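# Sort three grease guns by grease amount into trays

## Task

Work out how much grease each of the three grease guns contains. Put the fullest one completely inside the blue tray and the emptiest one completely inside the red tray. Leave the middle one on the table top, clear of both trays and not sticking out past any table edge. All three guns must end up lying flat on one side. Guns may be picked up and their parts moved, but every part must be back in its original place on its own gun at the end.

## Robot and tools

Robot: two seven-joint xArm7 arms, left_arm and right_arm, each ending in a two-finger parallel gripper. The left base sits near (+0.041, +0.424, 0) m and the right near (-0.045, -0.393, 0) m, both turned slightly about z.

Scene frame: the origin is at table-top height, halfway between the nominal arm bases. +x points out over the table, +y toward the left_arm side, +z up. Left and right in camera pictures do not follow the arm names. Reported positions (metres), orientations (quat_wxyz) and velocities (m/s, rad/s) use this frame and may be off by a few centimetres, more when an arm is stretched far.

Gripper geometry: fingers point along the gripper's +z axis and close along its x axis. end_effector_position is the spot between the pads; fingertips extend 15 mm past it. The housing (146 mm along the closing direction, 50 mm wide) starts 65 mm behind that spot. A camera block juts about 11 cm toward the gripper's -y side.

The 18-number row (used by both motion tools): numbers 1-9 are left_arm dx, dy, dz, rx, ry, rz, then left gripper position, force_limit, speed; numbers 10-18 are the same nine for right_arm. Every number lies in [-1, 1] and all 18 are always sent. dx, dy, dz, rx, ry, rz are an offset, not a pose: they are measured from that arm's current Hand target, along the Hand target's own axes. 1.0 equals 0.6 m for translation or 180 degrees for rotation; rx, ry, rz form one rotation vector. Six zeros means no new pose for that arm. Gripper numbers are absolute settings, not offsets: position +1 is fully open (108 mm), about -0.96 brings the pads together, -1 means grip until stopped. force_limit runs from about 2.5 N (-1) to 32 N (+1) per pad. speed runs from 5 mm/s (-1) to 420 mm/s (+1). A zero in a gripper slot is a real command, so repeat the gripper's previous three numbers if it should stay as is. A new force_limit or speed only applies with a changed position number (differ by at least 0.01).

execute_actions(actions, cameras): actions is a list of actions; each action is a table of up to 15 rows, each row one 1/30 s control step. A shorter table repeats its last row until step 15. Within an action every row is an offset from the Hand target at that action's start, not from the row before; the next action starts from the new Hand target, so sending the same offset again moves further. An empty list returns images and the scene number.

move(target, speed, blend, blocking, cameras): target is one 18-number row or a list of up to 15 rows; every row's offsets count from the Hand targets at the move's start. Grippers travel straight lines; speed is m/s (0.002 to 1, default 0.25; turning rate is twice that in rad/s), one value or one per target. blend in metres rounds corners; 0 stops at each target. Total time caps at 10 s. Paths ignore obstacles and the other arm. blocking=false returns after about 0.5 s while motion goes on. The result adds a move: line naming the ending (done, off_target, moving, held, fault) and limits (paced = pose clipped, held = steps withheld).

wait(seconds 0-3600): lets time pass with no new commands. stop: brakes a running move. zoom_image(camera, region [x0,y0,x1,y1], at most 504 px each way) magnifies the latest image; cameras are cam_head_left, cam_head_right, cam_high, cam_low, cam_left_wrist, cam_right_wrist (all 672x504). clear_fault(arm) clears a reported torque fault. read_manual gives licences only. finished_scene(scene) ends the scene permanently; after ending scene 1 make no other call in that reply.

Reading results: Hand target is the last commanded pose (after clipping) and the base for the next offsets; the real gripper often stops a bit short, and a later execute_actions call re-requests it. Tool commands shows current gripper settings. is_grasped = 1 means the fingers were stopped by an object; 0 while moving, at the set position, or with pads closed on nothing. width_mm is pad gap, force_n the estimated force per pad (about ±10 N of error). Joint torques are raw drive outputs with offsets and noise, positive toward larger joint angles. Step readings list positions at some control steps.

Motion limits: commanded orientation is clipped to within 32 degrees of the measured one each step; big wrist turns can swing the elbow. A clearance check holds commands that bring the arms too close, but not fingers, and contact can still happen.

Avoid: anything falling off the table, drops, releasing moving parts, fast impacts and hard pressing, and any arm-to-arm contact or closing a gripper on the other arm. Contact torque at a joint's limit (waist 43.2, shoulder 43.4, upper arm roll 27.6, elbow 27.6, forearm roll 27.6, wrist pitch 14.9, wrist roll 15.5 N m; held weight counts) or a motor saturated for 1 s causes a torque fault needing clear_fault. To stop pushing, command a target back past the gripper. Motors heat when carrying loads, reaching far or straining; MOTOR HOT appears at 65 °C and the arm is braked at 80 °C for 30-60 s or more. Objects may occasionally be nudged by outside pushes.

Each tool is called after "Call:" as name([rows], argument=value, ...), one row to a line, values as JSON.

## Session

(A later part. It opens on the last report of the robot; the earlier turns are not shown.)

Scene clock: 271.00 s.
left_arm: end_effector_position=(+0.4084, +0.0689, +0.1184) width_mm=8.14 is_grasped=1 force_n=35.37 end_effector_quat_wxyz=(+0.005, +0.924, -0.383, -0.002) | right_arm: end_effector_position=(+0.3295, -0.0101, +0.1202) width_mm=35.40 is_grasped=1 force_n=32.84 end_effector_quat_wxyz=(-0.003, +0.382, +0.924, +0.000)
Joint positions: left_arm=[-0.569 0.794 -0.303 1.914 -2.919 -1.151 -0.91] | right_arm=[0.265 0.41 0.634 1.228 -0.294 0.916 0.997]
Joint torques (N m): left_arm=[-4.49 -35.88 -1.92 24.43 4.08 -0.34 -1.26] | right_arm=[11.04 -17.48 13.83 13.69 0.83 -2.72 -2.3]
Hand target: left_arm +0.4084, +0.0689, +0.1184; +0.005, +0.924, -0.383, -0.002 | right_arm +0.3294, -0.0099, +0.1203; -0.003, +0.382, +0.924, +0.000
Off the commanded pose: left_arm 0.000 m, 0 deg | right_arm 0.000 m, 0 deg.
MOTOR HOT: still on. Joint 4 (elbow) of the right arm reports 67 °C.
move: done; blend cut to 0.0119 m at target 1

Call:
move([
  [0,-0.05,0,0,0,0,-1,0.4,-0.3,0,0,0,0,0,0,-1,0.1,-0.2],
], speed=0.1)

Call:
move([
  [0,-0.025,0,0,0,0,-1,0.4,-0.3,0,0,0,0,0,0,-1,0.1,-0.2],
], speed=0.08)

Call:
move([
  [0,-0.025,0,0,0,0,-1,0.4,-0.3,0,0,0,0,0,0,-1,0.1,-0.2],
], speed=0.08)

Scene clock: 275.03 s.
left_arm: end_effector_position=(+0.4296, +0.0901, +0.1181) width_mm=8.14 is_grasped=1 force_n=35.36 end_effector_quat_wxyz=(+0.006, +0.924, -0.383, -0.002) | right_arm: end_effector_position=(+0.3294, -0.0099, +0.1203) width_mm=35.40 is_grasped=1 force_n=32.82 end_effector_quat_wxyz=(-0.003, +0.382, +0.924, +0.000)
Joint positions: left_arm=[-0.513 0.802 -0.301 1.926 -2.919 -1.156 -0.851] | right_arm=[0.266 0.41 0.634 1.228 -0.294 0.916 0.997]
Joint torques (N m): left_arm=[5.26 -29.57 -1.28 26.2 5.52 -1.6 1.34] | right_arm=[10.85 -22.03 11.45 15.63 2.96 -1.99 -4.77]
Hand target: left_arm +0.4296, +0.0901, +0.1181; +0.005, +0.924, -0.383, -0.002 | right_arm +0.3294, -0.0099, +0.1203; -0.003, +0.382, +0.924, +0.000
Off the commanded pose: left_arm 0.000 m, 0 deg | right_arm 0.000 m, 0 deg.
MOTOR HOT: still on. Joint 4 (elbow) of the right arm reports 67 °C.
move: done

Scene clock: 275.57 s.
left_arm: end_effector_position=(+0.4402, +0.1007, +0.1179) width_mm=8.14 is_grasped=1 force_n=35.36 end_effector_quat_wxyz=(+0.005, +0.924, -0.383, -0.002) | right_arm: end_effector_position=(+0.3294, -0.0099, +0.1203) width_mm=35.40 is_grasped=1 force_n=32.43 end_effector_quat_wxyz=(-0.003, +0.382, +0.924, +0.000)
Joint positions: left_arm=[-0.485 0.808 -0.301 1.937 -2.918 -1.16 -0.821] | right_arm=[0.266 0.41 0.634 1.228 -0.294 0.916 0.997]
Joint torques (N m): left_arm=[5.68 -29.32 -3.25 25.58 4.09 -1.8 1.21] | right_arm=[7.48 -20.75 9.62 15.94 2.56 -1.67 -4.78]
Hand target: left_arm +0.4402, +0.1007, +0.1179; +0.005, +0.924, -0.383, -0.002 | right_arm +0.3294, -0.0099, +0.1203; -0.003, +0.382, +0.924, +0.000
Off the commanded pose: left_arm 0.000 m, 0 deg | right_arm 0.000 m, 0 deg.
MOTOR HOT: still on. Joint 4 (elbow) of the right arm reports 67 °C.
move: done

Scene clock: 276.10 s.
left_arm: end_effector_position=(+0.4508, +0.1113, +0.1178) width_mm=8.14 is_grasped=1 force_n=35.36 end_effector_quat_wxyz=(+0.005, +0.924, -0.383, -0.002) | right_arm: end_effector_position=(+0.3294, -0.0099, +0.1203) width_mm=35.40 is_grasped=1 force_n=32.06 end_effector_quat_wxyz=(-0.003, +0.382, +0.924, +0.000)
Joint positions: left_arm=[-0.458 0.817 -0.3 1.951 -2.917 -1.166 -0.791] | right_arm=[0.266 0.41 0.634 1.228 -0.294 0.916 0.997]
Joint torques (N m): left_arm=[5.2 -29.35 -2.79 25.14 4.77 -2.11 1.32] | right_arm=[5.78 -19.84 9.03 16.1 2.86 -1.67 -4.65]
Hand target: left_arm +0.4508, +0.1113, +0.1178; +0.005, +0.924, -0.383, -0.002 | right_arm +0.3294, -0.0099, +0.1203; -0.003, +0.382, +0.924, +0.000
Off the commanded pose: left_arm 0.000 m, 0 deg | right_arm 0.000 m, 0 deg.
MOTOR HOT: still on. Joint 4 (elbow) of the right arm reports 68 °C.
move: done

Call:
move([
  [0,-0.025,0,0,0,0,-1,0.4,-0.3,0,0,0,0,0,0,-1,0.1,-0.2],
], speed=0.08)

Call:
move([
  [0,-0.0167,0,0,0,0,-1,0.4,-0.3,0,0,0,0,0,0,-1,0.1,-0.2],
], speed=0.08)

Scene clock: 279.43 s.
left_arm: end_effector_position=(+0.4613, +0.1218, +0.1176) width_mm=8.14 is_grasped=1 force_n=35.35 end_effector_quat_wxyz=(+0.006, +0.924, -0.383, -0.002) | right_arm: end_effector_position=(+0.3295, -0.0098, +0.1203) width_mm=35.40 is_grasped=1 force_n=32.38 end_effector_quat_wxyz=(-0.003, +0.382, +0.924, +0.000)
Joint positions: left_arm=[-0.432 0.828 -0.3 1.97 -2.916 -1.174 -0.761] | right_arm=[0.266 0.41 0.634 1.228 -0.294 0.915 0.997]
Joint torques (N m): left_arm=[15.1 -30.67 8.24 27.5 12.67 -2.57 1.37] | right_arm=[3.42 -17.51 8.33 3.93 2.87 3.88 -3.46]
Hand target: left_arm +0.4614, +0.1219, +0.1176; +0.005, +0.924, -0.383, -0.002 | right_arm +0.3294, -0.0099, +0.1203; -0.003, +0.382, +0.924, +0.000
Off the commanded pose: left_arm 0.000 m, 0 deg | right_arm 0.000 m, 0 deg.
MOTOR HOT: still on. Joint 4 (elbow) of the right arm reports 68 °C.
move: done

Scene clock: 279.93 s.
left_arm: end_effector_position=(+0.4684, +0.1290, +0.1175) width_mm=8.14 is_grasped=1 force_n=35.35 end_effector_quat_wxyz=(+0.006, +0.924, -0.383, -0.002) | right_arm: end_effector_position=(+0.3294, -0.0099, +0.1203) width_mm=35.40 is_grasped=1 force_n=32.21 end_effector_quat_wxyz=(-0.003, +0.382, +0.924, +0.000)
Joint positions: left_arm=[-0.416 0.836 -0.299 1.984 -2.916 -1.18 -0.741] | right_arm=[0.266 0.41 0.634 1.228 -0.294 0.915 0.997]
Joint torques (N m): left_arm=[15.77 -30.9 8.81 28.06 12.27 -2.48 1.31] | right_arm=[4.28 -19.19 7.55 3.39 3 3.77 -2.62]
Hand target: left_arm +0.4685, +0.1290, +0.1175; +0.005, +0.924, -0.383, -0.002 | right_arm +0.3294, -0.0099, +0.1203; -0.003, +0.382, +0.924, +0.000
Off the commanded pose: left_arm 0.000 m, 0 deg | right_arm 0.000 m, 0 deg.
MOTOR HOT: still on. Joint 4 (elbow) of the right arm reports 68 °C.
move: done

Call:
move([
  [0,0.1383,0,0,0,0,-1,0.4,-0.3,0,0,0,0,0,0,-1,0.1,-0.2],
  [0,0.1383,0,0,0,0,-0.1,0.1,0,0,0,0,0,0,0,-1,0.1,-0.2],
  [0,-0.06,0,0,0,0,-0.1,0.1,0,0,0,0,0,0,0,-1,0.1,-0.2],
  [0,-0.06,-0.07,0,0,0,-0.1,0.1,0,-0.17,-0.08,-0.066,0,0,-0.37,-1,0.1,-0.2],
  [0,-0.06,-0.07,0,0,0,-0.1,0.1,0,-0.3426,-0.1055,-0.03,0,0,-0.75,-1,0.1,-0.2],
], speed=[0.15,0.15,0.3,0.5,0.5], blend=[0,0,0.02,0.03,0])

Call:
move([
  [0,0,0,0,0,0,-0.1,0.1,0,0,0,0.1875,0,0,0,-1,0.1,-0.2],
  [0,0,0,0,0,0,-0.1,0.1,0,0,0,0.1875,0,0,0,0,0.1,0],
  [0,0,0,0,0,0,-0.1,0.1,0,0,0,-0.05,0,0,0,0,0.1,0],
  [0,0,0,0,0,0,-0.1,0.1,0,0.2625,-0.1967,-0.1028,0,0,0.0672,0,0.1,0],
], speed=[0.3,0.3,0.4,0.5], blend=[0,0,0.02,0], cameras=["cam_right_wrist"])

Scene clock: 303.43 s.
left_arm: end_effector_position=(+0.4942, +0.1549, +0.1591) width_mm=47.49 is_grasped=0 force_n=0.00 end_effector_quat_wxyz=(+0.005, +0.924, -0.383, -0.002) | right_arm: end_effector_position=(+0.4303, -0.1999, +0.1372) width_mm=35.41 is_grasped=1 force_n=29.77 end_effector_quat_wxyz=(+0.001, +0.708, -0.707, -0.003)
Joint positions: left_arm=[-0.362 0.852 -0.304 2.133 -2.918 -1.311 -0.658] | right_arm=[-0.375 0.368 0.874 1.154 -0.341 0.945 -1.731]
Joint torques (N m): left_arm=[-4.43 -30.42 -4.16 23.23 -4.08 -3.71 1.28] | right_arm=[-5.35 -12.68 8.74 19.8 -0.78 -1.2 -3.17]
Hand target: left_arm +0.4942, +0.1549, +0.1591; +0.005, +0.924, -0.383, -0.002 | right_arm +0.4303, -0.1999, +0.1372; +0.001, +0.708, -0.707, -0.003
Off the commanded pose: left_arm 0.000 m, 0 deg | right_arm 0.000 m, 0 deg.
MOTOR HOT: cleared for the motors of the right arm.
move: done

Scene clock: 306.30 s.
left_arm: end_effector_position=(+0.4942, +0.1549, +0.1591) width_mm=47.49 is_grasped=0 force_n=0.00 end_effector_quat_wxyz=(+0.005, +0.924, -0.383, -0.002) | right_arm: end_effector_position=(+0.5490, -0.3574, +0.1977) width_mm=53.00 is_grasped=0 force_n=0.00 end_effector_quat_wxyz=(-0.002, -0.629, +0.777, +0.003)
Joint positions: left_arm=[-0.362 0.852 -0.304 2.133 -2.918 -1.311 -0.658] | right_arm=[-0.442 0.553 0.718 1.633 -0.373 1.227 -1.86]
Joint torques (N m): left_arm=[-4.28 -30.24 -3.54 23.14 -3.53 -3.77 0.91] | right_arm=[5.06 -17.19 5.56 18.14 -2.62 -0.77 -3.2]
Hand target: left_arm +0.4942, +0.1549, +0.1591; +0.005, +0.924, -0.383, -0.002 | right_arm +0.5490, -0.3574, +0.1977; -0.002, -0.629, +0.777, +0.003
Off the commanded pose: left_arm 0.000 m, 0 deg | right_arm 0.000 m, 0 deg.
move: done
cam_right_wrist: T_world_to_cam=[[-0.20887, -0.97794, -0.00328, -0.23778], [-0.90305, 0.19158, 0.38445, 0.51755], [-0.37534, 0.08326, -0.92314, 0.53654]] pos_world=[0.61909, -0.37637, 0.29555]

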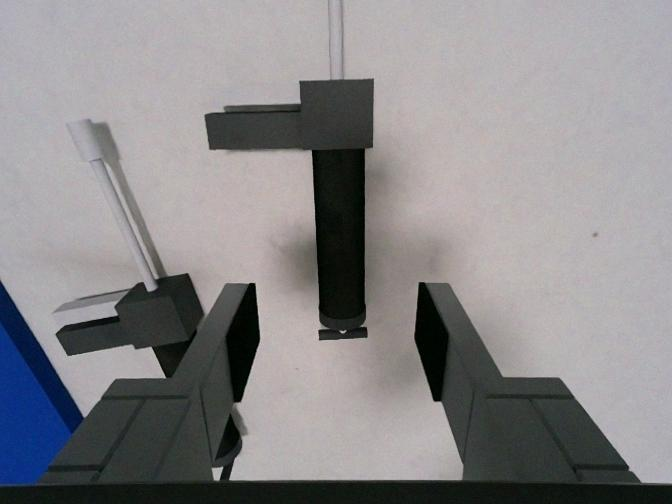

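Call:
move([
  [0,0,0,0,0,0,-0.1,0.1,0,0.004,0,0.2867,0,0,0,0,0.1,0],
  [0,0,0,0,0,0,-0.1,0.1,0,0.004,0,0.2867,0,0,0,-1,0.1,-0.2],
  [0,0,0,0,0,0,-0.1,0.1,0,0.004,0.03,0.06,0,0,0.03,-1,0.1,-0.2],
  [0,0,0,0,0,0,-0.1,0.1,0,-0.4896,0.4793,0.06,0,0,0.6828,-1,0.1,-0.2],
  [0,0,0.0683,0,0,0,-0.1,0.1,0,-0.4896,0.4793,0.129,0,0,0.6828,-1,0.1,-0.2],
], speed=[0.35,0.3,0.4,0.6,0.3], blend=[0,0,0.02,0.02,0])

Call:
move([
  [0,0.2025,0,0,0,0,-0.1,0.1,0,0,0,0,0,0,0,-1,0.1,-0.2],
  [0,0.2025,0,0,0,0,-1,0.4,-0.3,0,0,0,0,0,0,-1,0.1,-0.2],
], speed=0.25)

Scene clock: 317.87 s.
left_arm: end_effector_position=(+0.4940, +0.1545, +0.1181) width_mm=47.49 is_grasped=0 force_n=0.00 end_effector_quat_wxyz=(+0.005, +0.924, -0.382, -0.002) | right_arm: end_effector_position=(+0.3284, -0.0101, +0.1225) width_mm=35.37 is_grasped=1 force_n=32.61 end_effector_quat_wxyz=(-0.003, +0.382, +0.924, +0.000)
Joint positions: left_arm=[-0.359 0.875 -0.295 2.054 -2.913 -1.211 -0.668] | right_arm=[0.248 0.409 0.655 1.227 -0.301 0.922 1.003]
Joint torques (N m): left_arm=[1.33 -30.1 -0.84 16.25 4.67 -0.73 -1.49] | right_arm=[5.18 -16.17 4.4 19.36 -2.52 -2.71 3.42]
Hand target: left_arm +0.4939, +0.1545, +0.1181; +0.005, +0.924, -0.383, -0.002 | right_arm +0.3284, -0.0100, +0.1225; -0.003, +0.382, +0.924, +0.000
Off the commanded pose: left_arm 0.000 m, 0 deg | right_arm 0.000 m, 0 deg.
MOTOR HOT: joint 4 (elbow) of the right arm reports 68 °C; the controller stops that arm at 80 °C. To cool a motor, set the load down, stop pushing, or move to a pose that needs little force. At that limit the right arm can sag while its brakes close.
move: done

Scene clock: 319.47 s.
left_arm: end_effector_position=(+0.4076, +0.0680, +0.1195) width_mm=0.00 is_grasped=0 force_n=32.10 end_effector_quat_wxyz=(+0.006, +0.924, -0.383, -0.002) | right_arm: end_effector_position=(+0.3283, -0.0097, +0.1229) width_mm=35.34 is_grasped=1 force_n=32.47 end_effector_quat_wxyz=(-0.003, +0.382, +0.924, +0.000) end_effector_velocity=(+0.003, -0.002, +0.000) end_effector_angular_velocity=(+0.000, -0.001, -0.007)
Joint positions: left_arm=[-0.571 0.793 -0.302 1.916 -2.92 -1.153 -0.91] | right_arm=[0.247 0.409 0.657 1.228 -0.301 0.922 1.003]
Joint velocities: left_arm=[within noise] | right_arm=[-0.005 0 -0.002 0 0 -0.001 0]
Joint torques (N m): left_arm=[4.96 -31.35 -0.46 16.83 1.51 -3.68 -0.55] | right_arm=[-5.4 -17.67 4.25 14.41 -2 -2.48 3.3]
Hand target: left_arm +0.4081, +0.0686, +0.1195; +0.005, +0.924, -0.383, -0.002 | right_arm +0.3284, -0.0100, +0.1225; -0.003, +0.382, +0.924, +0.000
Off the commanded pose: left_arm 0.001 m, 0 deg | right_arm 0.000 m, 0 deg.
MOTOR HOT: still on. Joint 4 (elbow) of the right arm reports 70 °C.
move: done

Call:
move([
  [0,0,0,0,0,0,-0.1,0.1,0,0,0,0,0,0,0,-1,0.1,-0.2],
  [0,0.015,0,0,0,0,-0.1,0.1,0,0,0,0.004,0,0,0,-1,0.1,-0.2],
  [0,0.015,0,0,0,0,-1,0.4,-0.3,0,0,0.004,0,0,0,-1,0.1,-0.2],
], speed=0.25, cameras=["cam_left_wrist","cam_low"])

Scene clock: 325.50 s.
left_arm: end_effector_position=(+0.4017, +0.0622, +0.1196) width_mm=4.82 is_grasped=0 force_n=29.07 end_effector_quat_wxyz=(+0.005, +0.924, -0.383, -0.002) | right_arm: end_effector_position=(+0.3285, -0.0102, +0.1200) width_mm=35.34 is_grasped=1 force_n=33.71 end_effector_quat_wxyz=(-0.003, +0.382, +0.924, +0.000)
Joint positions: left_arm=[-0.588 0.793 -0.302 1.915 -2.92 -1.153 -0.928] | right_arm=[0.248 0.413 0.654 1.225 -0.305 0.917 1.006]
Joint torques (N m): left_arm=[-4.45 -31.35 -4.74 23.87 2.5 -0.72 -1.45] | right_arm=[10.87 -17.47 13.25 15.56 -0.08 -3.28 -1.18]
Hand target: left_arm +0.4017, +0.0622, +0.1196; +0.005, +0.924, -0.383, -0.002 | right_arm +0.3284, -0.0100, +0.1201; -0.003, +0.382, +0.924, +0.000
Off the commanded pose: left_arm 0.000 m, 0 deg | right_arm 0.000 m, 0 deg.
MOTOR HOT: still on. Joint 4 (elbow) of the right arm reports 69 °C.
move: done
cam_left_wrist: T_world_to_cam=[[0.72375, -0.68986, -0.01673, -0.24576], [-0.63402, -0.67433, 0.37855, 0.2686], [-0.27242, -0.26337, -0.92543, 0.35421]] pos_world=[0.44466, 0.10487, 0.22201]
Images, in order (width x height): cam_low 672x504, cam_left_wrist 672x504.

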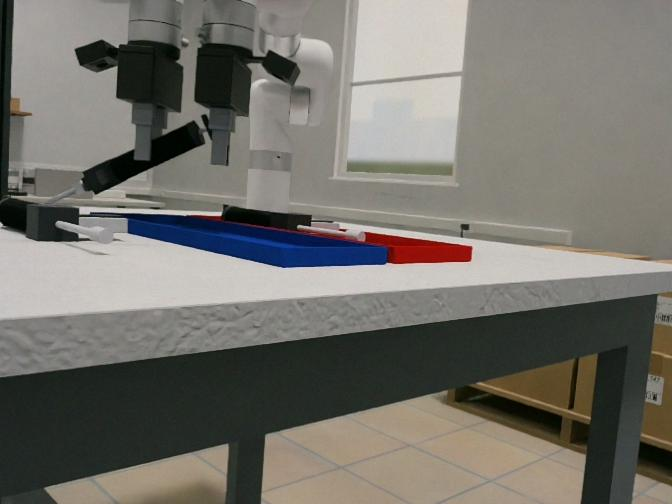

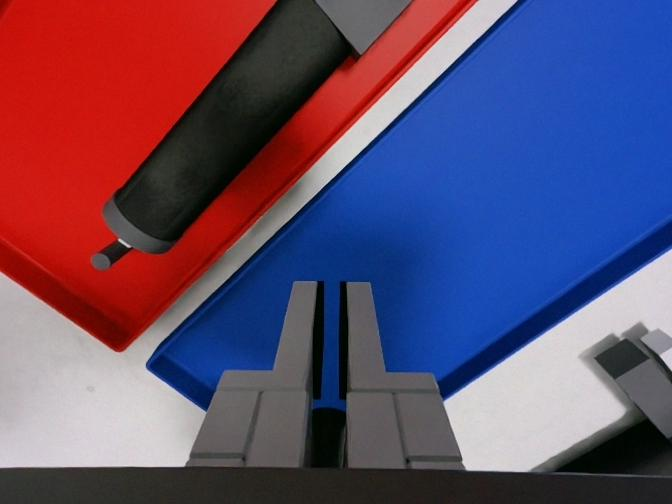

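Call:
move([
  [0,-0.055,0,0,0,0,-0.1,0.1,0,0,0,0,0,0,0,-1,0.12,-0.2],
  [0,-0.055,-0.1007,0,0,0,-0.1,0.1,0,0,0,0,0,0,0,-1,0.12,-0.2],
  [0,0.0082,-0.1007,0,0,0,-0.1,0.1,0,0,0,0,0,0,0,-1,0.12,-0.2],
  [0,0.0082,-0.1007,0,0,0,-1,0.4,-0.3,0,0,0,0,0,0,-1,0.12,-0.2],
], speed=0.25, cameras=["cam_low"])

Scene clock: 339.97 s.
left_arm: end_effector_position=(+0.3987, +0.0593, +0.1800) width_mm=0.00 is_grasped=0 force_n=38.20 end_effector_quat_wxyz=(+0.005, +0.924, -0.383, -0.002) | right_arm: end_effector_position=(+0.3284, -0.0100, +0.1201) width_mm=35.34 is_grasped=1 force_n=32.37 end_effector_quat_wxyz=(-0.003, +0.382, +0.924, +0.000)
Joint positions: left_arm=[-0.598 0.754 -0.317 2.024 -2.93 -1.299 -0.924] | right_arm=[0.248 0.413 0.654 1.225 -0.305 0.916 1.005]
Joint torques (N m): left_arm=[-4.33 -28.46 -0.73 23.21 4.73 -3.81 -1.48] | right_arm=[-5.46 -22.39 4.04 12.97 2.19 -1.01 -0.26]
Hand target: left_arm +0.3987, +0.0593, +0.1800; +0.005, +0.924, -0.383, -0.002 | right_arm +0.3284, -0.0100, +0.1201; -0.003, +0.382, +0.924, +0.000
Off the commanded pose: left_arm 0.000 m, 0 deg | right_arm 0.000 m, 0 deg.
MOTOR HOT: still on. Joint 4 (elbow) of the right arm reports 74 °C.
move: done

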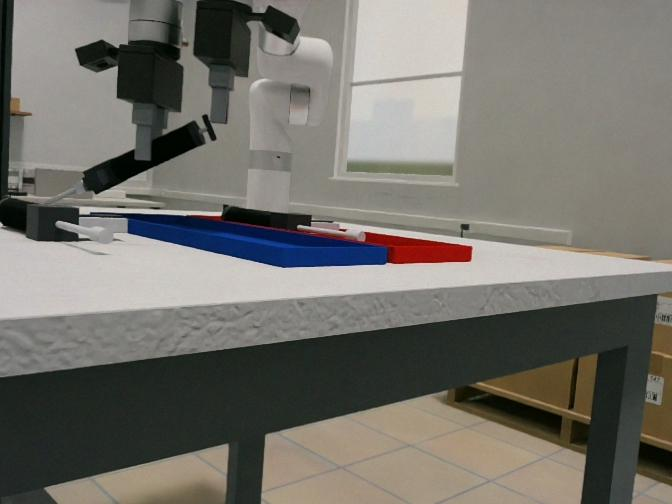

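Call:
move([
  [0,-0.15,-0.03,0,0,0,-0.1,0.1,0,0,0,-0.133,0,0,0,-1,0.12,-0.2],
  [0,-0.35,-0.1,0,0,0,-0.1,0.1,0,-0.1457,0.108,-0.133,0,0,-0.75,-1,0.12,-0.2],
  [0,-0.35,-0.1,0,0,0,-0.1,0.1,0,-0.1457,0.108,-0.06,0,0,-0.75,-1,0.12,-0.2],
], speed=[0.4,0.6,0.3], blend=[0.03,0.02,0], cameras=["cam_right_wrist","cam_high","cam_low"])

Scene clock: 354.40 s.
left_arm: end_effector_position=(+0.5466, +0.2087, +0.2373) width_mm=47.49 is_grasped=0 force_n=0.00 end_effector_quat_wxyz=(+0.006, +0.924, -0.382, +0.032) | right_arm: end_effector_position=(+0.4363, -0.0260, +0.1554) width_mm=35.35 is_grasped=1 force_n=32.15 end_effector_quat_wxyz=(+0.001, +0.708, -0.707, -0.003)
Joint positions: left_arm=[-0.298 1.037 -0.38 2.707 -2.819 -1.631 -0.491] | right_arm=[0.027 0.727 0.922 1.633 -0.595 1.211 -1.36]
Joint torques (N m): left_arm=[5.05 -31.02 -3.7 19.76 4.59 -3.6 -1.5] | right_arm=[4.95 -19.41 10.9 12.71 -2.62 -2.98 3.29]
Hand target: left_arm +0.5475, +0.2083, +0.2376; +0.005, +0.924, -0.383, -0.002 | right_arm +0.4363, -0.0260, +0.1554; +0.001, +0.708, -0.707, -0.003
Off the commanded pose: left_arm 0.001 m, 4 deg | right_arm 0.000 m, 0 deg.
MOTOR HOT: still on. Joint 4 (elbow) of the right arm reports 72 °C.
elbow stopped short (left arm): the move would have taken joint 4 (elbow) straighter than the controller allows.
move: off_target (left_arm)
cam_right_wrist: T_world_to_cam=[[0.0006, -0.99999, -0.00468, -0.0291], [-0.92329, -0.00235, 0.38409, 0.37244], [-0.38409, 0.00409, -0.92329, 0.42937]] pos_world=[0.50881, -0.02998, 0.25324]
Images, in order (width x height): cam_high 672x504, cam_low 672x504, cam_right_wrist 672x504.

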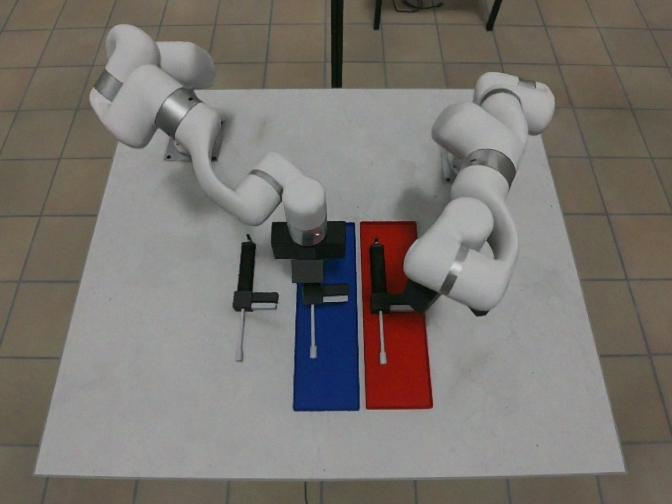

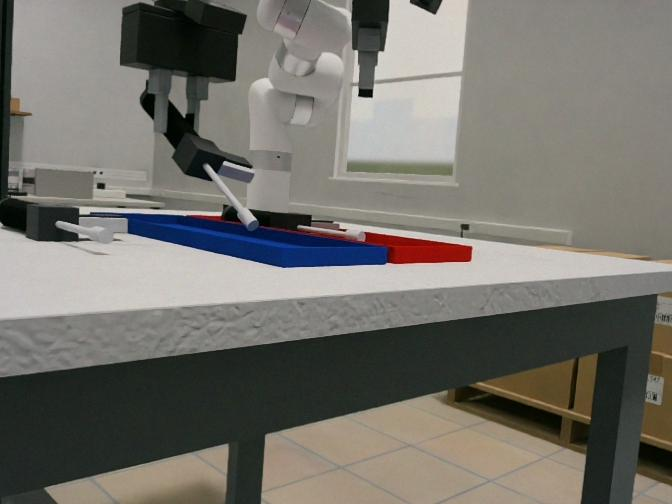

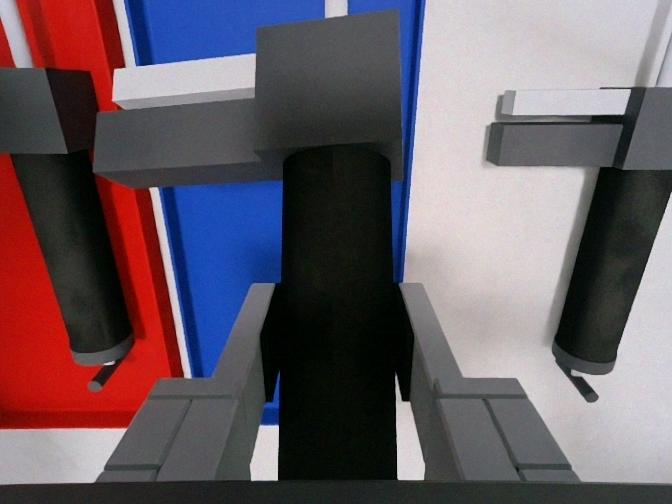

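Call:
move([
  [0,0,0,0,0,0,-0.1,0.1,0,0,0,0.2073,0,0,0,-1,0.12,-0.2],
  [0,0,0,0,0,0,-0.1,0.1,0,0,0,0.2073,0,0,0,0,0.1,0],
  [0,0,0,0,0,0,-0.1,0.1,0,0,0,0.0,0,0,0,0,0.1,0],
], speed=[0.09,0.3,0.3], cameras=["cam_right_wrist","cam_low"])

Scene clock: 369.30 s.
left_arm: end_effector_position=(+0.5466, +0.2087, +0.2373) width_mm=47.49 is_grasped=0 force_n=0.00 end_effector_quat_wxyz=(+0.006, +0.924, -0.382, +0.032) | right_arm: end_effector_position=(+0.4362, -0.0260, +0.1554) width_mm=52.99 is_grasped=0 force_n=0.00 end_effector_quat_wxyz=(+0.002, +0.708, -0.707, -0.003)
Joint positions: left_arm=[-0.298 1.037 -0.38 2.707 -2.819 -1.631 -0.491] | right_arm=[0.03 0.724 0.918 1.633 -0.591 1.209 -1.362]
Joint torques (N m): left_arm=[5.1 -31.05 -3.73 15.85 4.81 -3.59 -1.47] | right_arm=[-5.43 -25.09 12.96 16.45 2.58 -0.71 -3.28]
Hand target: left_arm +0.5466, +0.2087, +0.2373; +0.006, +0.924, -0.382, +0.032 (not the last commanded pose) | right_arm +0.4363, -0.0260, +0.1554; +0.001, +0.708, -0.707, -0.003
Off the commanded pose: left_arm 0.001 m, 4 deg | right_arm 0.000 m, 0 deg.
MOTOR HOT: still on. Joint 4 (elbow) of the right arm reports 69 °C.
move: done
cam_right_wrist: T_world_to_cam=[[0.0006, -0.99999, -0.00468, -0.0291], [-0.92324, -0.00235, 0.38421, 0.37243], [-0.38421, 0.00409, -0.92324, 0.42932]] pos_world=[0.50881, -0.02998, 0.25314]
Images, in order (width x height): cam_low 672x504, cam_right_wrist 672x504.

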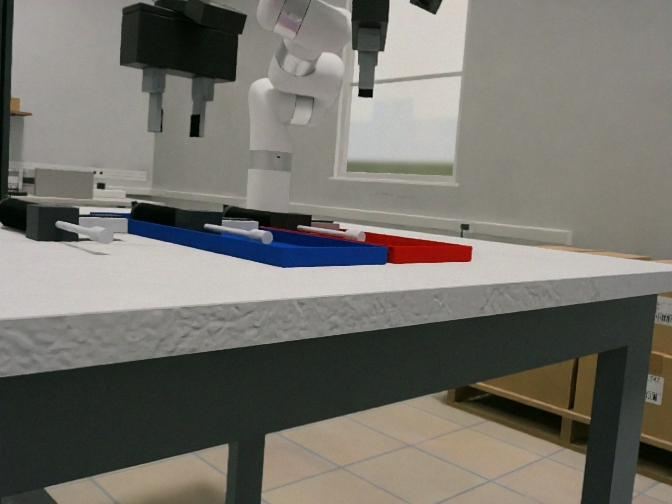

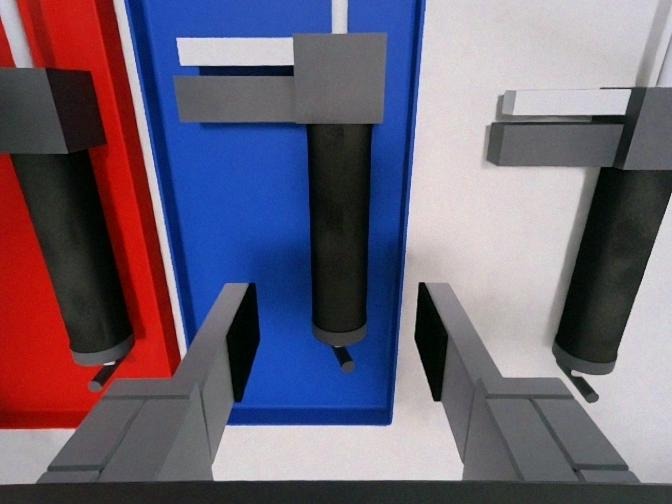

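Call:
move([
  [0,0,0,0,0,0,0,0.1,0,0.11,0.17,-0.075,0,0,0.5,-0.1,0.1,0],
  [0.1423,0.4095,0.133,-0.012,-0.0175,0.2501,0,0.1,0,0.2067,0.31,-0.075,0,0,1.0,-0.1,0.1,0],
], speed=0.6, blend=[0.04,0], cameras=["cam_left_wrist"])

Scene clock: 385.73 s.
left_arm: end_effector_position=(+0.4371, -0.0275, +0.1594) width_mm=53.00 is_grasped=0 force_n=0.00 end_effector_quat_wxyz=(+0.005, +0.704, -0.704, +0.088) | right_arm: end_effector_position=(+0.2507, -0.1503, +0.2013) width_mm=47.51 is_grasped=0 force_n=0.00 end_effector_quat_wxyz=(-0.003, +0.707, +0.708, -0.001)
Joint positions: left_arm=[-0.731 1.167 -0.533 2.707 -2.63 -1.418 -0.196] | right_arm=[-0.208 -0.41 0.862 0.77 0.357 1.078 1.176]
Joint torques (N m): left_arm=[4.88 -32.98 -4.43 19.66 4.76 -3.2 -1.54] | right_arm=[-3.55 -8.79 -3.5 12.1 2.82 -0.67 3.36]
Hand target: left_arm +0.4377, -0.0282, +0.1596; +0.000, +0.707, -0.707, +0.000 | right_arm +0.2507, -0.1503, +0.2013; -0.003, +0.707, +0.708, -0.001
Off the commanded pose: left_arm 0.001 m, 10 deg | right_arm 0.000 m, 0 deg.
MOTOR HOT: still on. Joint 4 (elbow) of the right arm reports 70 °C.
elbow stopped short (left arm): the move would have taken joint 4 (elbow) straighter than the controller allows.
move: off_target (left_arm); blend cut to 0 m at target 1
cam_left_wrist: T_world_to_cam=[[0.01776, -0.99301, 0.1167, -0.0536], [-0.96632, 0.01292, 0.25701, 0.39894], [-0.25672, -0.11733, -0.95934, 0.37967]] pos_world=[0.48392, -0.01383, 0.26795]

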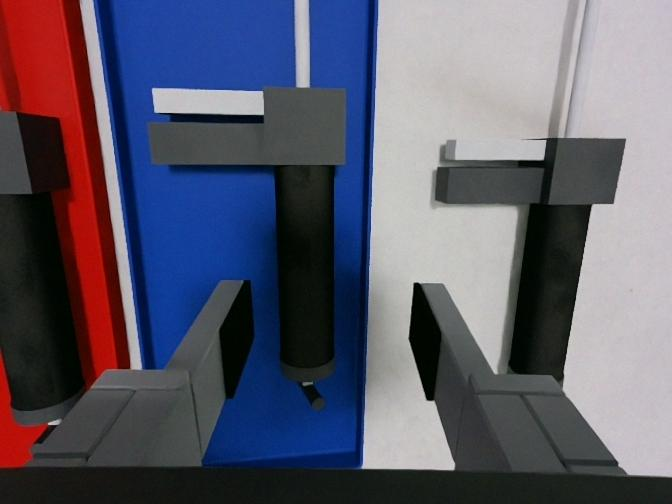

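Call:
move([
  [0,0,0.116,0,0,0,0,0.1,0,0,0,0.001,0,0,0,-0.1,0.1,0],
], speed=0.3, cameras=["cam_left_wrist"])

Scene clock: 393.07 s.
left_arm: end_effector_position=(+0.4371, -0.0275, +0.0899) width_mm=53.00 is_grasped=0 force_n=0.00 end_effector_quat_wxyz=(+0.003, +0.706, -0.706, +0.063) | right_arm: end_effector_position=(+0.2507, -0.1503, +0.2007) width_mm=47.51 is_grasped=0 force_n=0.00 end_effector_quat_wxyz=(-0.003, +0.707, +0.708, -0.001)
Joint positions: left_arm=[-0.724 1.285 -0.591 2.707 -2.555 -1.365 -0.213] | right_arm=[-0.208 -0.409 0.863 0.769 0.357 1.076 1.176]
Joint torques (N m): left_arm=[4.98 -33.93 -4.68 20.87 4.69 -3.47 -1.45] | right_arm=[-5.61 -0.35 -3.73 11.98 0.43 -2.4 3.22]
Hand target: left_arm +0.4378, -0.0282, +0.0900; +0.000, +0.707, -0.707, +0.000 | right_arm +0.2507, -0.1503, +0.2007; -0.003, +0.707, +0.708, -0.001
Off the commanded pose: left_arm 0.001 m, 7 deg | right_arm 0.000 m, 0 deg.
MOTOR HOT: still on. Joint 4 (elbow) of the right arm reports 68 °C.
elbow stopped short (left arm): the move would have taken joint 4 (elbow) straighter than the controller allows.
move: off_target (left_arm)
cam_left_wrist: T_world_to_cam=[[0.02119, -0.99669, 0.07854, -0.04361], [-0.9572, 0.00246, 0.28942, 0.40972], [-0.28866, -0.08131, -0.95397, 0.32749]] pos_world=[0.48764, -0.01785, 0.19726]

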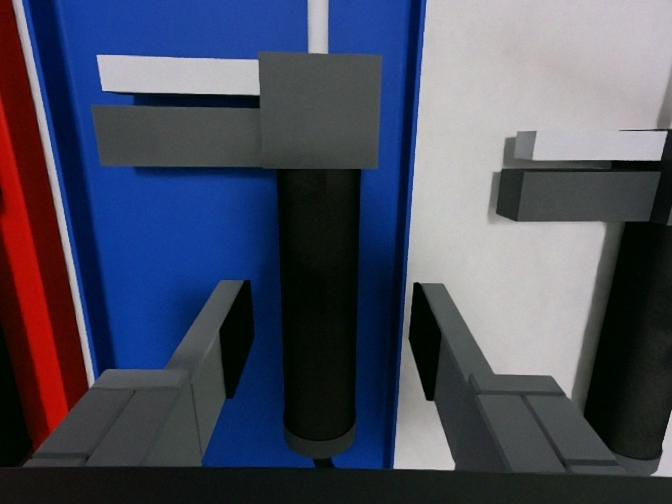

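Call:
move([
  [0,0,0.0983,0,0,0,0,0.1,0,0,0,0.001,0,0,0,-0.1,0.1,0],
  [0,0,0.0983,0,0,0,-1,0.3,-0.2,0,0,0.001,0,0,0,-0.1,0.1,0],
], speed=0.2, cameras=["cam_left_wrist"])

Scene clock: 397.10 s.
left_arm: end_effector_position=(+0.4372, -0.0275, +0.0310) width_mm=35.23 is_grasped=1 force_n=28.51 end_effector_quat_wxyz=(+0.003, +0.706, -0.706, +0.054) | right_arm: end_effector_position=(+0.2507, -0.1503, +0.2001) width_mm=47.51 is_grasped=0 force_n=0.00 end_effector_quat_wxyz=(-0.003, +0.707, +0.708, -0.001)
Joint positions: left_arm=[-0.71 1.392 -0.711 2.707 -2.413 -1.311 -0.244] | right_arm=[-0.208 -0.409 0.864 0.768 0.357 1.074 1.176]
Joint torques (N m): left_arm=[4.78 -35.2 -5.14 19.63 4.54 -3.6 -1.51] | right_arm=[-5.48 -0.83 -3.49 12.1 -2.18 -2.38 3.36]
Hand target: left_arm +0.4378, -0.0282, +0.0310; +0.000, +0.707, -0.707, +0.000 | right_arm +0.2507, -0.1503, +0.2001; -0.003, +0.707, +0.708, -0.001
Off the commanded pose: left_arm 0.001 m, 6 deg | right_arm 0.000 m, 0 deg.
MOTOR HOT: still on. Joint 4 (elbow) of the right arm reports 68 °C.
elbow stopped short (left arm): the move would have taken joint 4 (elbow) straighter than the controller allows.
move: off_target (left_arm); target 2's new numbers were sent with left_arm's hand 0.001 m and 6 deg from that target
cam_left_wrist: T_world_to_cam=[[0.02206, -0.99768, 0.06434, -0.03897], [-0.95354, -0.00166, 0.30127, 0.42475], [-0.30046, -0.068, -0.95137, 0.27679]] pos_world=[0.48904, -0.01936, 0.13787]

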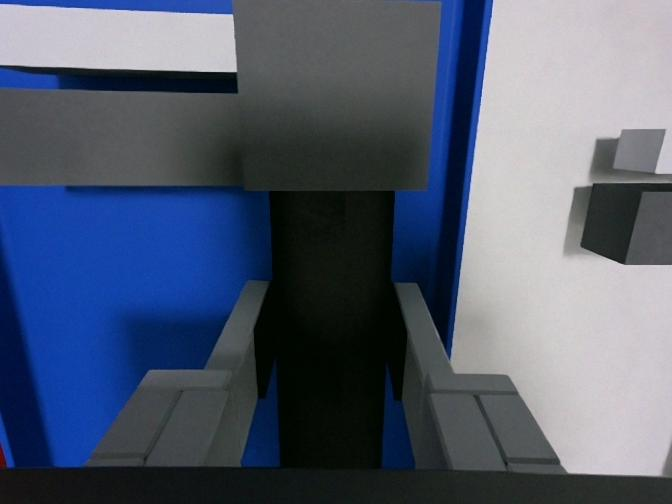

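Call:
move([
  [0,0,0,0,0,0,-1,0.3,-0.2,0.1988,0.0822,0.1335,0,0,0,-0.1,0.1,0],
  [0,0,0,0,0,0,-1,0.3,-0.2,0.1988,0.1288,0.2735,0,0,0,-0.1,0.1,0],
  [0,0,0,0,0,0,-1,0.3,-0.2,0.1988,0.1288,0.2735,0,0,0,-1,0.4,-0.3],
], speed=[0.4,0.2,0.2], blend=[0.02,0,0])

Scene clock: 404.97 s.
left_arm: end_effector_position=(+0.4372, -0.0275, +0.0311) width_mm=35.23 is_grasped=1 force_n=31.38 end_effector_quat_wxyz=(+0.003, +0.706, -0.706, +0.054) | right_arm: end_effector_position=(+0.3267, -0.0305, +0.0358) width_mm=8.17 is_grasped=1 force_n=37.59 end_effector_quat_wxyz=(-0.003, +0.707, +0.708, -0.001)
Joint positions: left_arm=[-0.71 1.392 -0.711 2.707 -2.413 -1.311 -0.244] | right_arm=[0.052 0.632 0.817 1.137 -0.644 0.787 1.991]
Joint torques (N m): left_arm=[5 -34.5 -1.41 11.85 7.03 -3.83 0.66] | right_arm=[-5.18 -16.81 6.61 12.86 -1.69 -0.59 2.62]
Hand target: left_arm +0.4372, -0.0275, +0.0310; +0.003, +0.706, -0.706, +0.054 (not the last commanded pose) | right_arm +0.3268, -0.0306, +0.0358; -0.003, +0.707, +0.708, -0.001
Off the commanded pose: left_arm 0.001 m, 6 deg | right_arm 0.000 m, 0 deg.
MOTOR HOT: still on. Joint 4 (elbow) of the right arm reports 67 °C.
move: done

Call:
move([
  [0,0,0,0,0,0,-1,0.3,-0.2,0,-0.05,-0.008,0,0,0,-1,0.4,-0.3],
], speed=0.08)

Call:
move([
  [0,0,0,0,0,0,-1,0.3,-0.2,0,-0.0333,0,0,0,0,-1,0.4,-0.3],
], speed=0.08)

Call:
move([
  [0,0,0,0,0,0,-1,0.3,-0.2,0,-0.0167,0,0,0,0,-1,0.4,-0.3],
], speed=0.08)

Scene clock: 408.70 s.
left_arm: end_effector_position=(+0.4373, -0.0275, +0.0313) width_mm=35.23 is_grasped=1 force_n=32.58 end_effector_quat_wxyz=(+0.003, +0.706, -0.706, +0.054) | right_arm: end_effector_position=(+0.2968, -0.0307, +0.0408) width_mm=8.17 is_grasped=1 force_n=37.23 end_effector_quat_wxyz=(-0.003, +0.707, +0.708, -0.001)
Joint positions: left_arm=[-0.71 1.392 -0.711 2.707 -2.413 -1.311 -0.244] | right_arm=[0.036 0.57 0.855 1.048 -0.625 0.756 2.03]
Joint torques (N m): left_arm=[5.22 -11.07 1.6 -1.02 5.42 0.49 -0.01] | right_arm=[-6.83 -24.97 13.09 12.83 2.55 -2.78 3.3]
Hand target: left_arm +0.4372, -0.0275, +0.0310; +0.003, +0.706, -0.706, +0.054 | right_arm +0.2968, -0.0306, +0.0408; -0.003, +0.707, +0.708, -0.001
Off the commanded pose: left_arm 0.000 m, 0 deg | right_arm 0.000 m, 0 deg.
MOTOR HOT: still on. Joint 4 (elbow) of the right arm reports 66 °C.
move: done

Scene clock: 409.33 s.
left_arm: end_effector_position=(+0.4372, -0.0275, +0.0312) width_mm=35.23 is_grasped=1 force_n=32.08 end_effector_quat_wxyz=(+0.003, +0.706, -0.706, +0.054) | right_arm: end_effector_position=(+0.2768, -0.0307, +0.0409) width_mm=8.17 is_grasped=1 force_n=37.17 end_effector_quat_wxyz=(-0.003, +0.707, +0.708, -0.001)
Joint positions: left_arm=[-0.71 1.392 -0.711 2.706 -2.413 -1.311 -0.245] | right_arm=[0.031 0.536 0.876 0.993 -0.617 0.732 2.059]
Joint torques (N m): left_arm=[5.59 -11.65 1.47 -2.52 3.23 1.1 -0.64] | right_arm=[-5.97 -23.42 12.89 12.57 2.6 -2.96 3.29]
Hand target: left_arm +0.4372, -0.0275, +0.0310; +0.003, +0.706, -0.706, +0.054 | right_arm +0.2768, -0.0306, +0.0409; -0.003, +0.707, +0.708, -0.001
Off the commanded pose: left_arm 0.000 m, 0 deg | right_arm 0.000 m, 0 deg.
MOTOR HOT: still on. Joint 4 (elbow) of the right arm reports 66 °C.
move: done

Scene clock: 409.83 s.
left_arm: end_effector_position=(+0.4372, -0.0275, +0.0311) width_mm=35.23 is_grasped=1 force_n=31.87 end_effector_quat_wxyz=(+0.003, +0.706, -0.706, +0.054) | right_arm: end_effector_position=(+0.2668, -0.0307, +0.0410) width_mm=8.17 is_grasped=1 force_n=37.15 end_effector_quat_wxyz=(-0.003, +0.707, +0.708, -0.001)
Joint positions: left_arm=[-0.71 1.392 -0.711 2.706 -2.413 -1.311 -0.245] | right_arm=[0.03 0.519 0.887 0.966 -0.612 0.72 2.074]
Joint torques (N m): left_arm=[5.78 -12.48 1.22 -2.56 2.09 1.13 -0.82] | right_arm=[-6.07 -22.59 12.64 12.41 2.62 -2.98 3.37]
Hand target: left_arm +0.4372, -0.0275, +0.0310; +0.003, +0.706, -0.706, +0.054 | right_arm +0.2668, -0.0307, +0.0410; -0.003, +0.707, +0.708, -0.001
Off the commanded pose: left_arm 0.000 m, 0 deg | right_arm 0.000 m, 0 deg.
MOTOR HOT: still on. Joint 4 (elbow) of the right arm reports 66 °C.
move: done

Call:
move([
  [0,0,0,0,0,0,-1,0.3,-0.2,0,-0.0167,-0.005,0,0,0,-1,0.4,-0.3],
], speed=0.08)

Call:
move([
  [0,0,0,0,0,0,-1,0.3,-0.2,0,-0.01,-0.003,0,0,0,-1,0.4,-0.3],
], speed=0.08, cameras=["cam_low","cam_right_wrist"])

Scene clock: 414.57 s.
left_arm: end_effector_position=(+0.4372, -0.0275, +0.0310) width_mm=35.23 is_grasped=1 force_n=33.34 end_effector_quat_wxyz=(+0.003, +0.706, -0.706, +0.054) | right_arm: end_effector_position=(+0.2570, -0.0307, +0.0441) width_mm=8.17 is_grasped=1 force_n=37.07 end_effector_quat_wxyz=(-0.003, +0.707, +0.707, -0.001)
Joint positions: left_arm=[-0.71 1.392 -0.711 2.706 -2.413 -1.311 -0.245] | right_arm=[0.022 0.496 0.906 0.94 -0.599 0.713 2.083]
Joint torques (N m): left_arm=[5.09 -12.9 0.99 2.27 0.53 1.71 -0.84] | right_arm=[6.51 -19.57 19.06 6 4.52 -1.9 3.36]
Hand target: left_arm +0.4372, -0.0275, +0.0310; +0.003, +0.706, -0.706, +0.054 | right_arm +0.2568, -0.0307, +0.0440; -0.003, +0.707, +0.708, -0.001
Off the commanded pose: left_arm 0.000 m, 0 deg | right_arm 0.000 m, 0 deg.
MOTOR HOT: still on. Joint 4 (elbow) of the right arm reports 66 °C.
move: done

Scene clock: 415.07 s.
left_arm: end_effector_position=(+0.4372, -0.0275, +0.0310) width_mm=35.23 is_grasped=1 force_n=33.55 end_effector_quat_wxyz=(+0.003, +0.706, -0.706, +0.054) | right_arm: end_effector_position=(+0.2508, -0.0307, +0.0459) width_mm=8.17 is_grasped=1 force_n=37.00 end_effector_quat_wxyz=(-0.003, +0.707, +0.708, -0.001)
Joint positions: left_arm=[-0.71 1.392 -0.711 2.706 -2.413 -1.311 -0.245] | right_arm=[0.017 0.482 0.919 0.924 -0.59 0.709 2.088]
Joint torques (N m): left_arm=[5.34 -13.07 3.07 3.88 4.32 2.61 -0.89] | right_arm=[3.29 -19.71 18.2 7.02 4.31 -2.09 3.39]
Hand target: left_arm +0.4372, -0.0275, +0.0310; +0.003, +0.706, -0.706, +0.054 | right_arm +0.2508, -0.0307, +0.0459; -0.003, +0.707, +0.708, -0.001
Off the commanded pose: left_arm 0.000 m, 0 deg | right_arm 0.000 m, 0 deg.
MOTOR HOT: still on. Joint 4 (elbow) of the right arm reports 66 °C.
move: done
cam_right_wrist: T_world_to_cam=[[-0.00071, 1, -0.00004, 0.02734], [0.92816, 0.00067, 0.37218, -0.22049], [0.37218, 0.00022, -0.92816, 0.06747]] pos_world=[0.17956, -0.02721, 0.14469]

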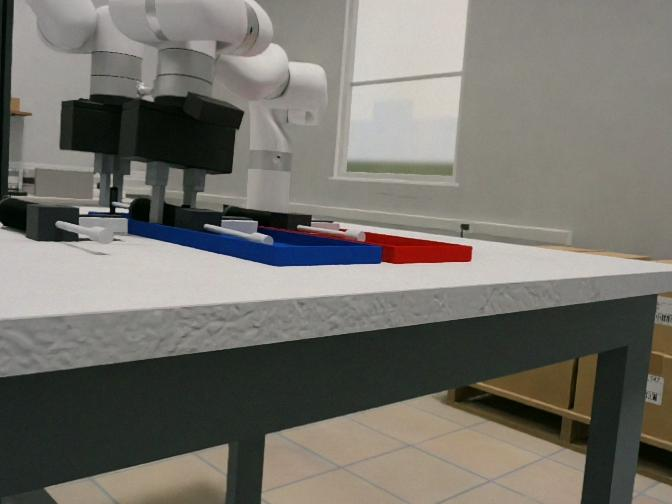

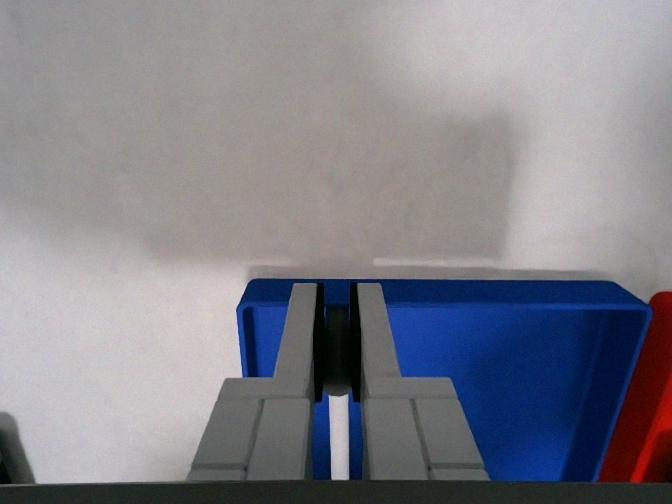

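Call:
move([
  [0,0,0,0,0,0,-1,0.3,-0.2,0,0.03,0.003,0,0,0,-1,0.4,-0.3],
], speed=0.08)

Call:
move([
  [0,0,0,0,0,0,-1,0.3,-0.2,0,-0.005,0,0,0,0,-1,0.4,-0.3],
], speed=0.05)

Call:
move([
  [0,0,0,0,0,0,-1,0.3,-0.2,0,-0.005,0,0,0,0,-1,0.4,-0.3],
], speed=0.05)

Call:
move([
  [0,0,0,0,0,0,-1,0.3,-0.2,0,-0.005,0,0,0,0,-1,0.4,-0.3],
], speed=0.05)

Call:
move([
  [0,0,0,0,0,0,-1,0.3,-0.2,0,-0.005,0,0,0,0,-1,0.4,-0.3],
], speed=0.05)

Call:
move([
  [0,0,0,0,0,0,-1,0.3,-0.2,0,-0.005,0,0,0,0,-1,0.4,-0.3],
], speed=0.05)

Scene clock: 426.50 s.
left_arm: end_effector_position=(+0.4373, -0.0274, +0.0309) width_mm=35.23 is_grasped=1 force_n=33.28 end_effector_quat_wxyz=(+0.003, +0.706, -0.706, +0.054) | right_arm: end_effector_position=(+0.2688, -0.0307, +0.0440) width_mm=8.17 is_grasped=1 force_n=36.98 end_effector_quat_wxyz=(-0.003, +0.707, +0.708, -0.001)
Joint positions: left_arm=[-0.71 1.392 -0.711 2.706 -2.413 -1.311 -0.245] | right_arm=[0.024 0.516 0.892 0.971 -0.605 0.727 2.066]
Joint torques (N m): left_arm=[5.89 -17.79 -1.34 6.88 2.37 -2.47 -0.4] | right_arm=[2.07 -13.91 6.58 18.58 -2.94 -0.98 -3.21]
Hand target: left_arm +0.4372, -0.0275, +0.0310; +0.003, +0.706, -0.706, +0.054 | right_arm +0.2688, -0.0307, +0.0440; -0.003, +0.707, +0.708, -0.001
Off the commanded pose: left_arm 0.000 m, 0 deg | right_arm 0.000 m, 0 deg.
MOTOR HOT: cleared for the motors of the right arm.
move: done

Scene clock: 427.00 s.
left_arm: end_effector_position=(+0.4372, -0.0274, +0.0310) width_mm=35.23 is_grasped=1 force_n=33.32 end_effector_quat_wxyz=(+0.003, +0.706, -0.706, +0.054) | right_arm: end_effector_position=(+0.2658, -0.0307, +0.0440) width_mm=8.17 is_grasped=1 force_n=36.97 end_effector_quat_wxyz=(-0.003, +0.707, +0.708, -0.001)
Joint positions: left_arm=[-0.71 1.392 -0.711 2.706 -2.413 -1.311 -0.245] | right_arm=[0.024 0.511 0.896 0.963 -0.604 0.724 2.07]
Joint torques (N m): left_arm=[4.62 -21.64 -1.48 8.57 1.7 -2.6 -0.16] | right_arm=[-6.35 -21.24 11.33 10.68 2.7 -2.5 3.46]
Hand target: left_arm +0.4372, -0.0275, +0.0310; +0.003, +0.706, -0.706, +0.054 | right_arm +0.2658, -0.0307, +0.0440; -0.003, +0.707, +0.708, -0.001
Off the commanded pose: left_arm 0.000 m, 0 deg | right_arm 0.000 m, 0 deg.
move: done

Scene clock: 427.50 s.
left_arm: end_effector_position=(+0.4372, -0.0275, +0.0310) width_mm=35.23 is_grasped=1 force_n=33.25 end_effector_quat_wxyz=(+0.003, +0.706, -0.706, +0.054) | right_arm: end_effector_position=(+0.2628, -0.0307, +0.0440) width_mm=8.17 is_grasped=1 force_n=36.97 end_effector_quat_wxyz=(-0.003, +0.707, +0.708, -0.001)
Joint positions: left_arm=[-0.71 1.392 -0.711 2.706 -2.413 -1.311 -0.245] | right_arm=[0.023 0.506 0.899 0.955 -0.602 0.72 2.074]
Joint torques (N m): left_arm=[3.61 -23.18 -1.42 9.27 2.66 -2.57 -0.23] | right_arm=[-6.12 -20.6 11.17 10.62 2.69 -2.44 3.25]
Hand target: left_arm +0.4372, -0.0275, +0.0310; +0.003, +0.706, -0.706, +0.054 | right_arm +0.2628, -0.0307, +0.0440; -0.003, +0.707, +0.708, -0.001
Off the commanded pose: left_arm 0.000 m, 0 deg | right_arm 0.000 m, 0 deg.
move: done

Scene clock: 428.00 s.
left_arm: end_effector_position=(+0.4372, -0.0275, +0.0310) width_mm=35.23 is_grasped=1 force_n=33.17 end_effector_quat_wxyz=(+0.003, +0.706, -0.706, +0.054) | right_arm: end_effector_position=(+0.2598, -0.0307, +0.0440) width_mm=8.17 is_grasped=1 force_n=36.97 end_effector_quat_wxyz=(-0.003, +0.707, +0.708, -0.001)
Joint positions: left_arm=[-0.71 1.392 -0.711 2.706 -2.413 -1.311 -0.245] | right_arm=[0.023 0.501 0.903 0.947 -0.6 0.717 2.078]
Joint torques (N m): left_arm=[2.69 -23.79 -1.53 9.58 3.67 -2.61 -0.3] | right_arm=[-5.95 -20.42 11.02 10.44 2.72 -2.46 3.34]
Hand target: left_arm +0.4372, -0.0275, +0.0310; +0.003, +0.706, -0.706, +0.054 | right_arm +0.2598, -0.0307, +0.0440; -0.003, +0.707, +0.708, -0.001
Off the commanded pose: left_arm 0.000 m, 0 deg | right_arm 0.000 m, 0 deg.
move: done

Scene clock: 428.50 s.
left_arm: end_effector_position=(+0.4372, -0.0275, +0.0310) width_mm=35.23 is_grasped=1 force_n=33.10 end_effector_quat_wxyz=(+0.003, +0.706, -0.706, +0.054) | right_arm: end_effector_position=(+0.2568, -0.0307, +0.0440) width_mm=8.17 is_grasped=1 force_n=36.97 end_effector_quat_wxyz=(-0.003, +0.707, +0.708, -0.001)
Joint positions: left_arm=[-0.71 1.392 -0.711 2.706 -2.413 -1.311 -0.245] | right_arm=[0.022 0.496 0.906 0.94 -0.599 0.713 2.083]
Joint torques (N m): left_arm=[1.5 -23.83 -1.4 9.65 4.56 -2.53 -0.36] | right_arm=[-5.88 -20.22 11.06 10.53 2.74 -2.47 3.4]
Hand target: left_arm +0.4372, -0.0275, +0.0310; +0.003, +0.706, -0.706, +0.054 | right_arm +0.2568, -0.0307, +0.0440; -0.003, +0.707, +0.708, -0.001
Off the commanded pose: left_arm 0.000 m, 0 deg | right_arm 0.000 m, 0 deg.
move: done

Scene clock: 429.00 s.
left_arm: end_effector_position=(+0.4372, -0.0275, +0.0310) width_mm=35.23 is_grasped=1 force_n=33.04 end_effector_quat_wxyz=(+0.003, +0.706, -0.706, +0.054) | right_arm: end_effector_position=(+0.2538, -0.0307, +0.0441) width_mm=8.17 is_grasped=1 force_n=36.96 end_effector_quat_wxyz=(-0.003, +0.707, +0.708, -0.001)
Joint positions: left_arm=[-0.71 1.392 -0.711 2.706 -2.413 -1.311 -0.245] | right_arm=[0.022 0.491 0.91 0.932 -0.597 0.71 2.087]
Joint torques (N m): left_arm=[0.3 -24.13 -1.36 9.66 5.35 -2.53 -0.44] | right_arm=[-5.85 -19.86 10.95 10.38 2.75 -2.45 3.39]
Hand target: left_arm +0.4372, -0.0275, +0.0310; +0.003, +0.706, -0.706, +0.054 | right_arm +0.2538, -0.0307, +0.0441; -0.003, +0.707, +0.708, -0.001
Off the commanded pose: left_arm 0.000 m, 0 deg | right_arm 0.000 m, 0 deg.
move: done

Call:
move([
  [0,0,0,0,0,0,-1,0.3,-0.2,0,0.1222,0.004,0,0,0,-1,0.4,-0.3],
  [0,0,0,0,0,0,0,0.1,0,0,0.1222,0.004,0,0,0,-0.1,0.1,0],
  [0,0,0,0,0,0,0,0.1,0,0,0.1222,-0.12,0,0,0,-0.1,0.1,0],
  [0.01,0,-0.15,0,0,0,0,0.1,0,-0.3,-0.05,-0.25,0,0,0,-0.1,0.1,0],
  [-0.5,0.15,-0.22,0,0,0,0,0.1,0,-0.45,-0.05,-0.25,0,0,0,-0.1,0.1,0],
], speed=[0.15,0.2,0.3,0.4,0.6], blend=[0,0,0.02,0.02,0], cameras=["cam_high","cam_low"])

Scene clock: 444.63 s.
left_arm: end_effector_position=(+0.3388, +0.2819, +0.1317) width_mm=53.00 is_grasped=0 force_n=0.00 end_effector_quat_wxyz=(+0.003, +0.706, -0.706, +0.054) | right_arm: end_effector_position=(+0.2251, -0.3011, +0.1936) width_mm=47.49 is_grasped=0 force_n=0.00 end_effector_quat_wxyz=(-0.003, +0.707, +0.708, -0.001)
Joint positions: left_arm=[0.371 0.101 -0.784 0.917 -3.098 -0.746 0.313] | right_arm=[-0.259 -0.735 0.563 0.474 0.404 1.165 0.749]
Joint torques (N m): left_arm=[4.88 -16.68 -2.99 15.07 -4.3 -0.44 1.26] | right_arm=[-5.54 -6.61 -6.56 11.96 -2.42 -0.64 -3.22]
Hand target: left_arm +0.3388, +0.2819, +0.1318; +0.003, +0.706, -0.706, +0.054 | right_arm +0.2251, -0.3011, +0.1936; -0.003, +0.707, +0.708, -0.001
Off the commanded pose: left_arm 0.000 m, 0 deg | right_arm 0.000 m, 0 deg.
elbow stopped short (left arm): the move would have taken joint 4 (elbow) straighter than the controller allows.
move: done; limits=paced

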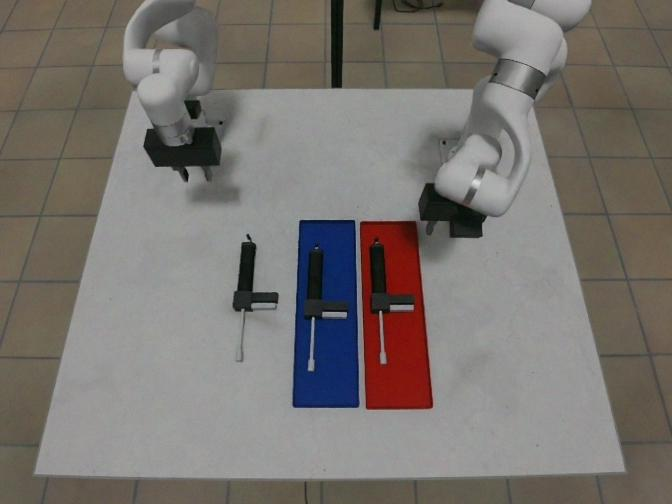

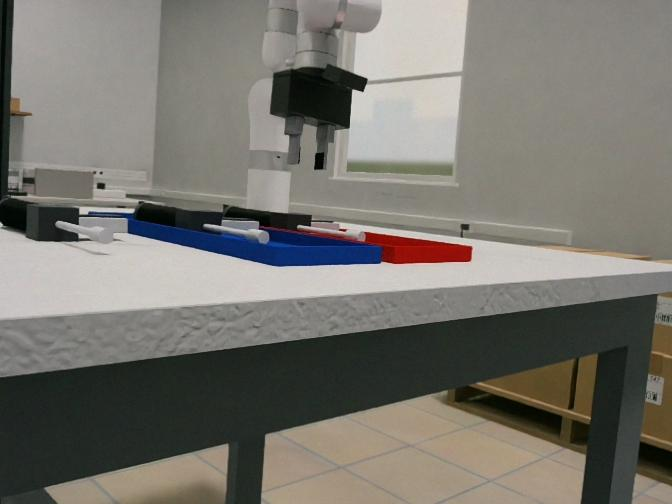

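Call:
zoom_image(camera="cam_high", region=[200, 200, 460, 420])

Scaled by 1.938.

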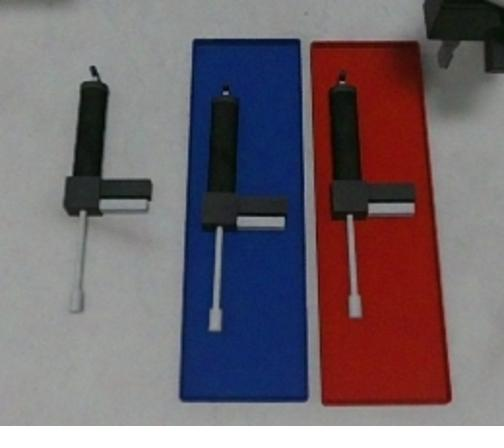

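Call:
finished_scene(scene=3)

The scene is finished: the task was done.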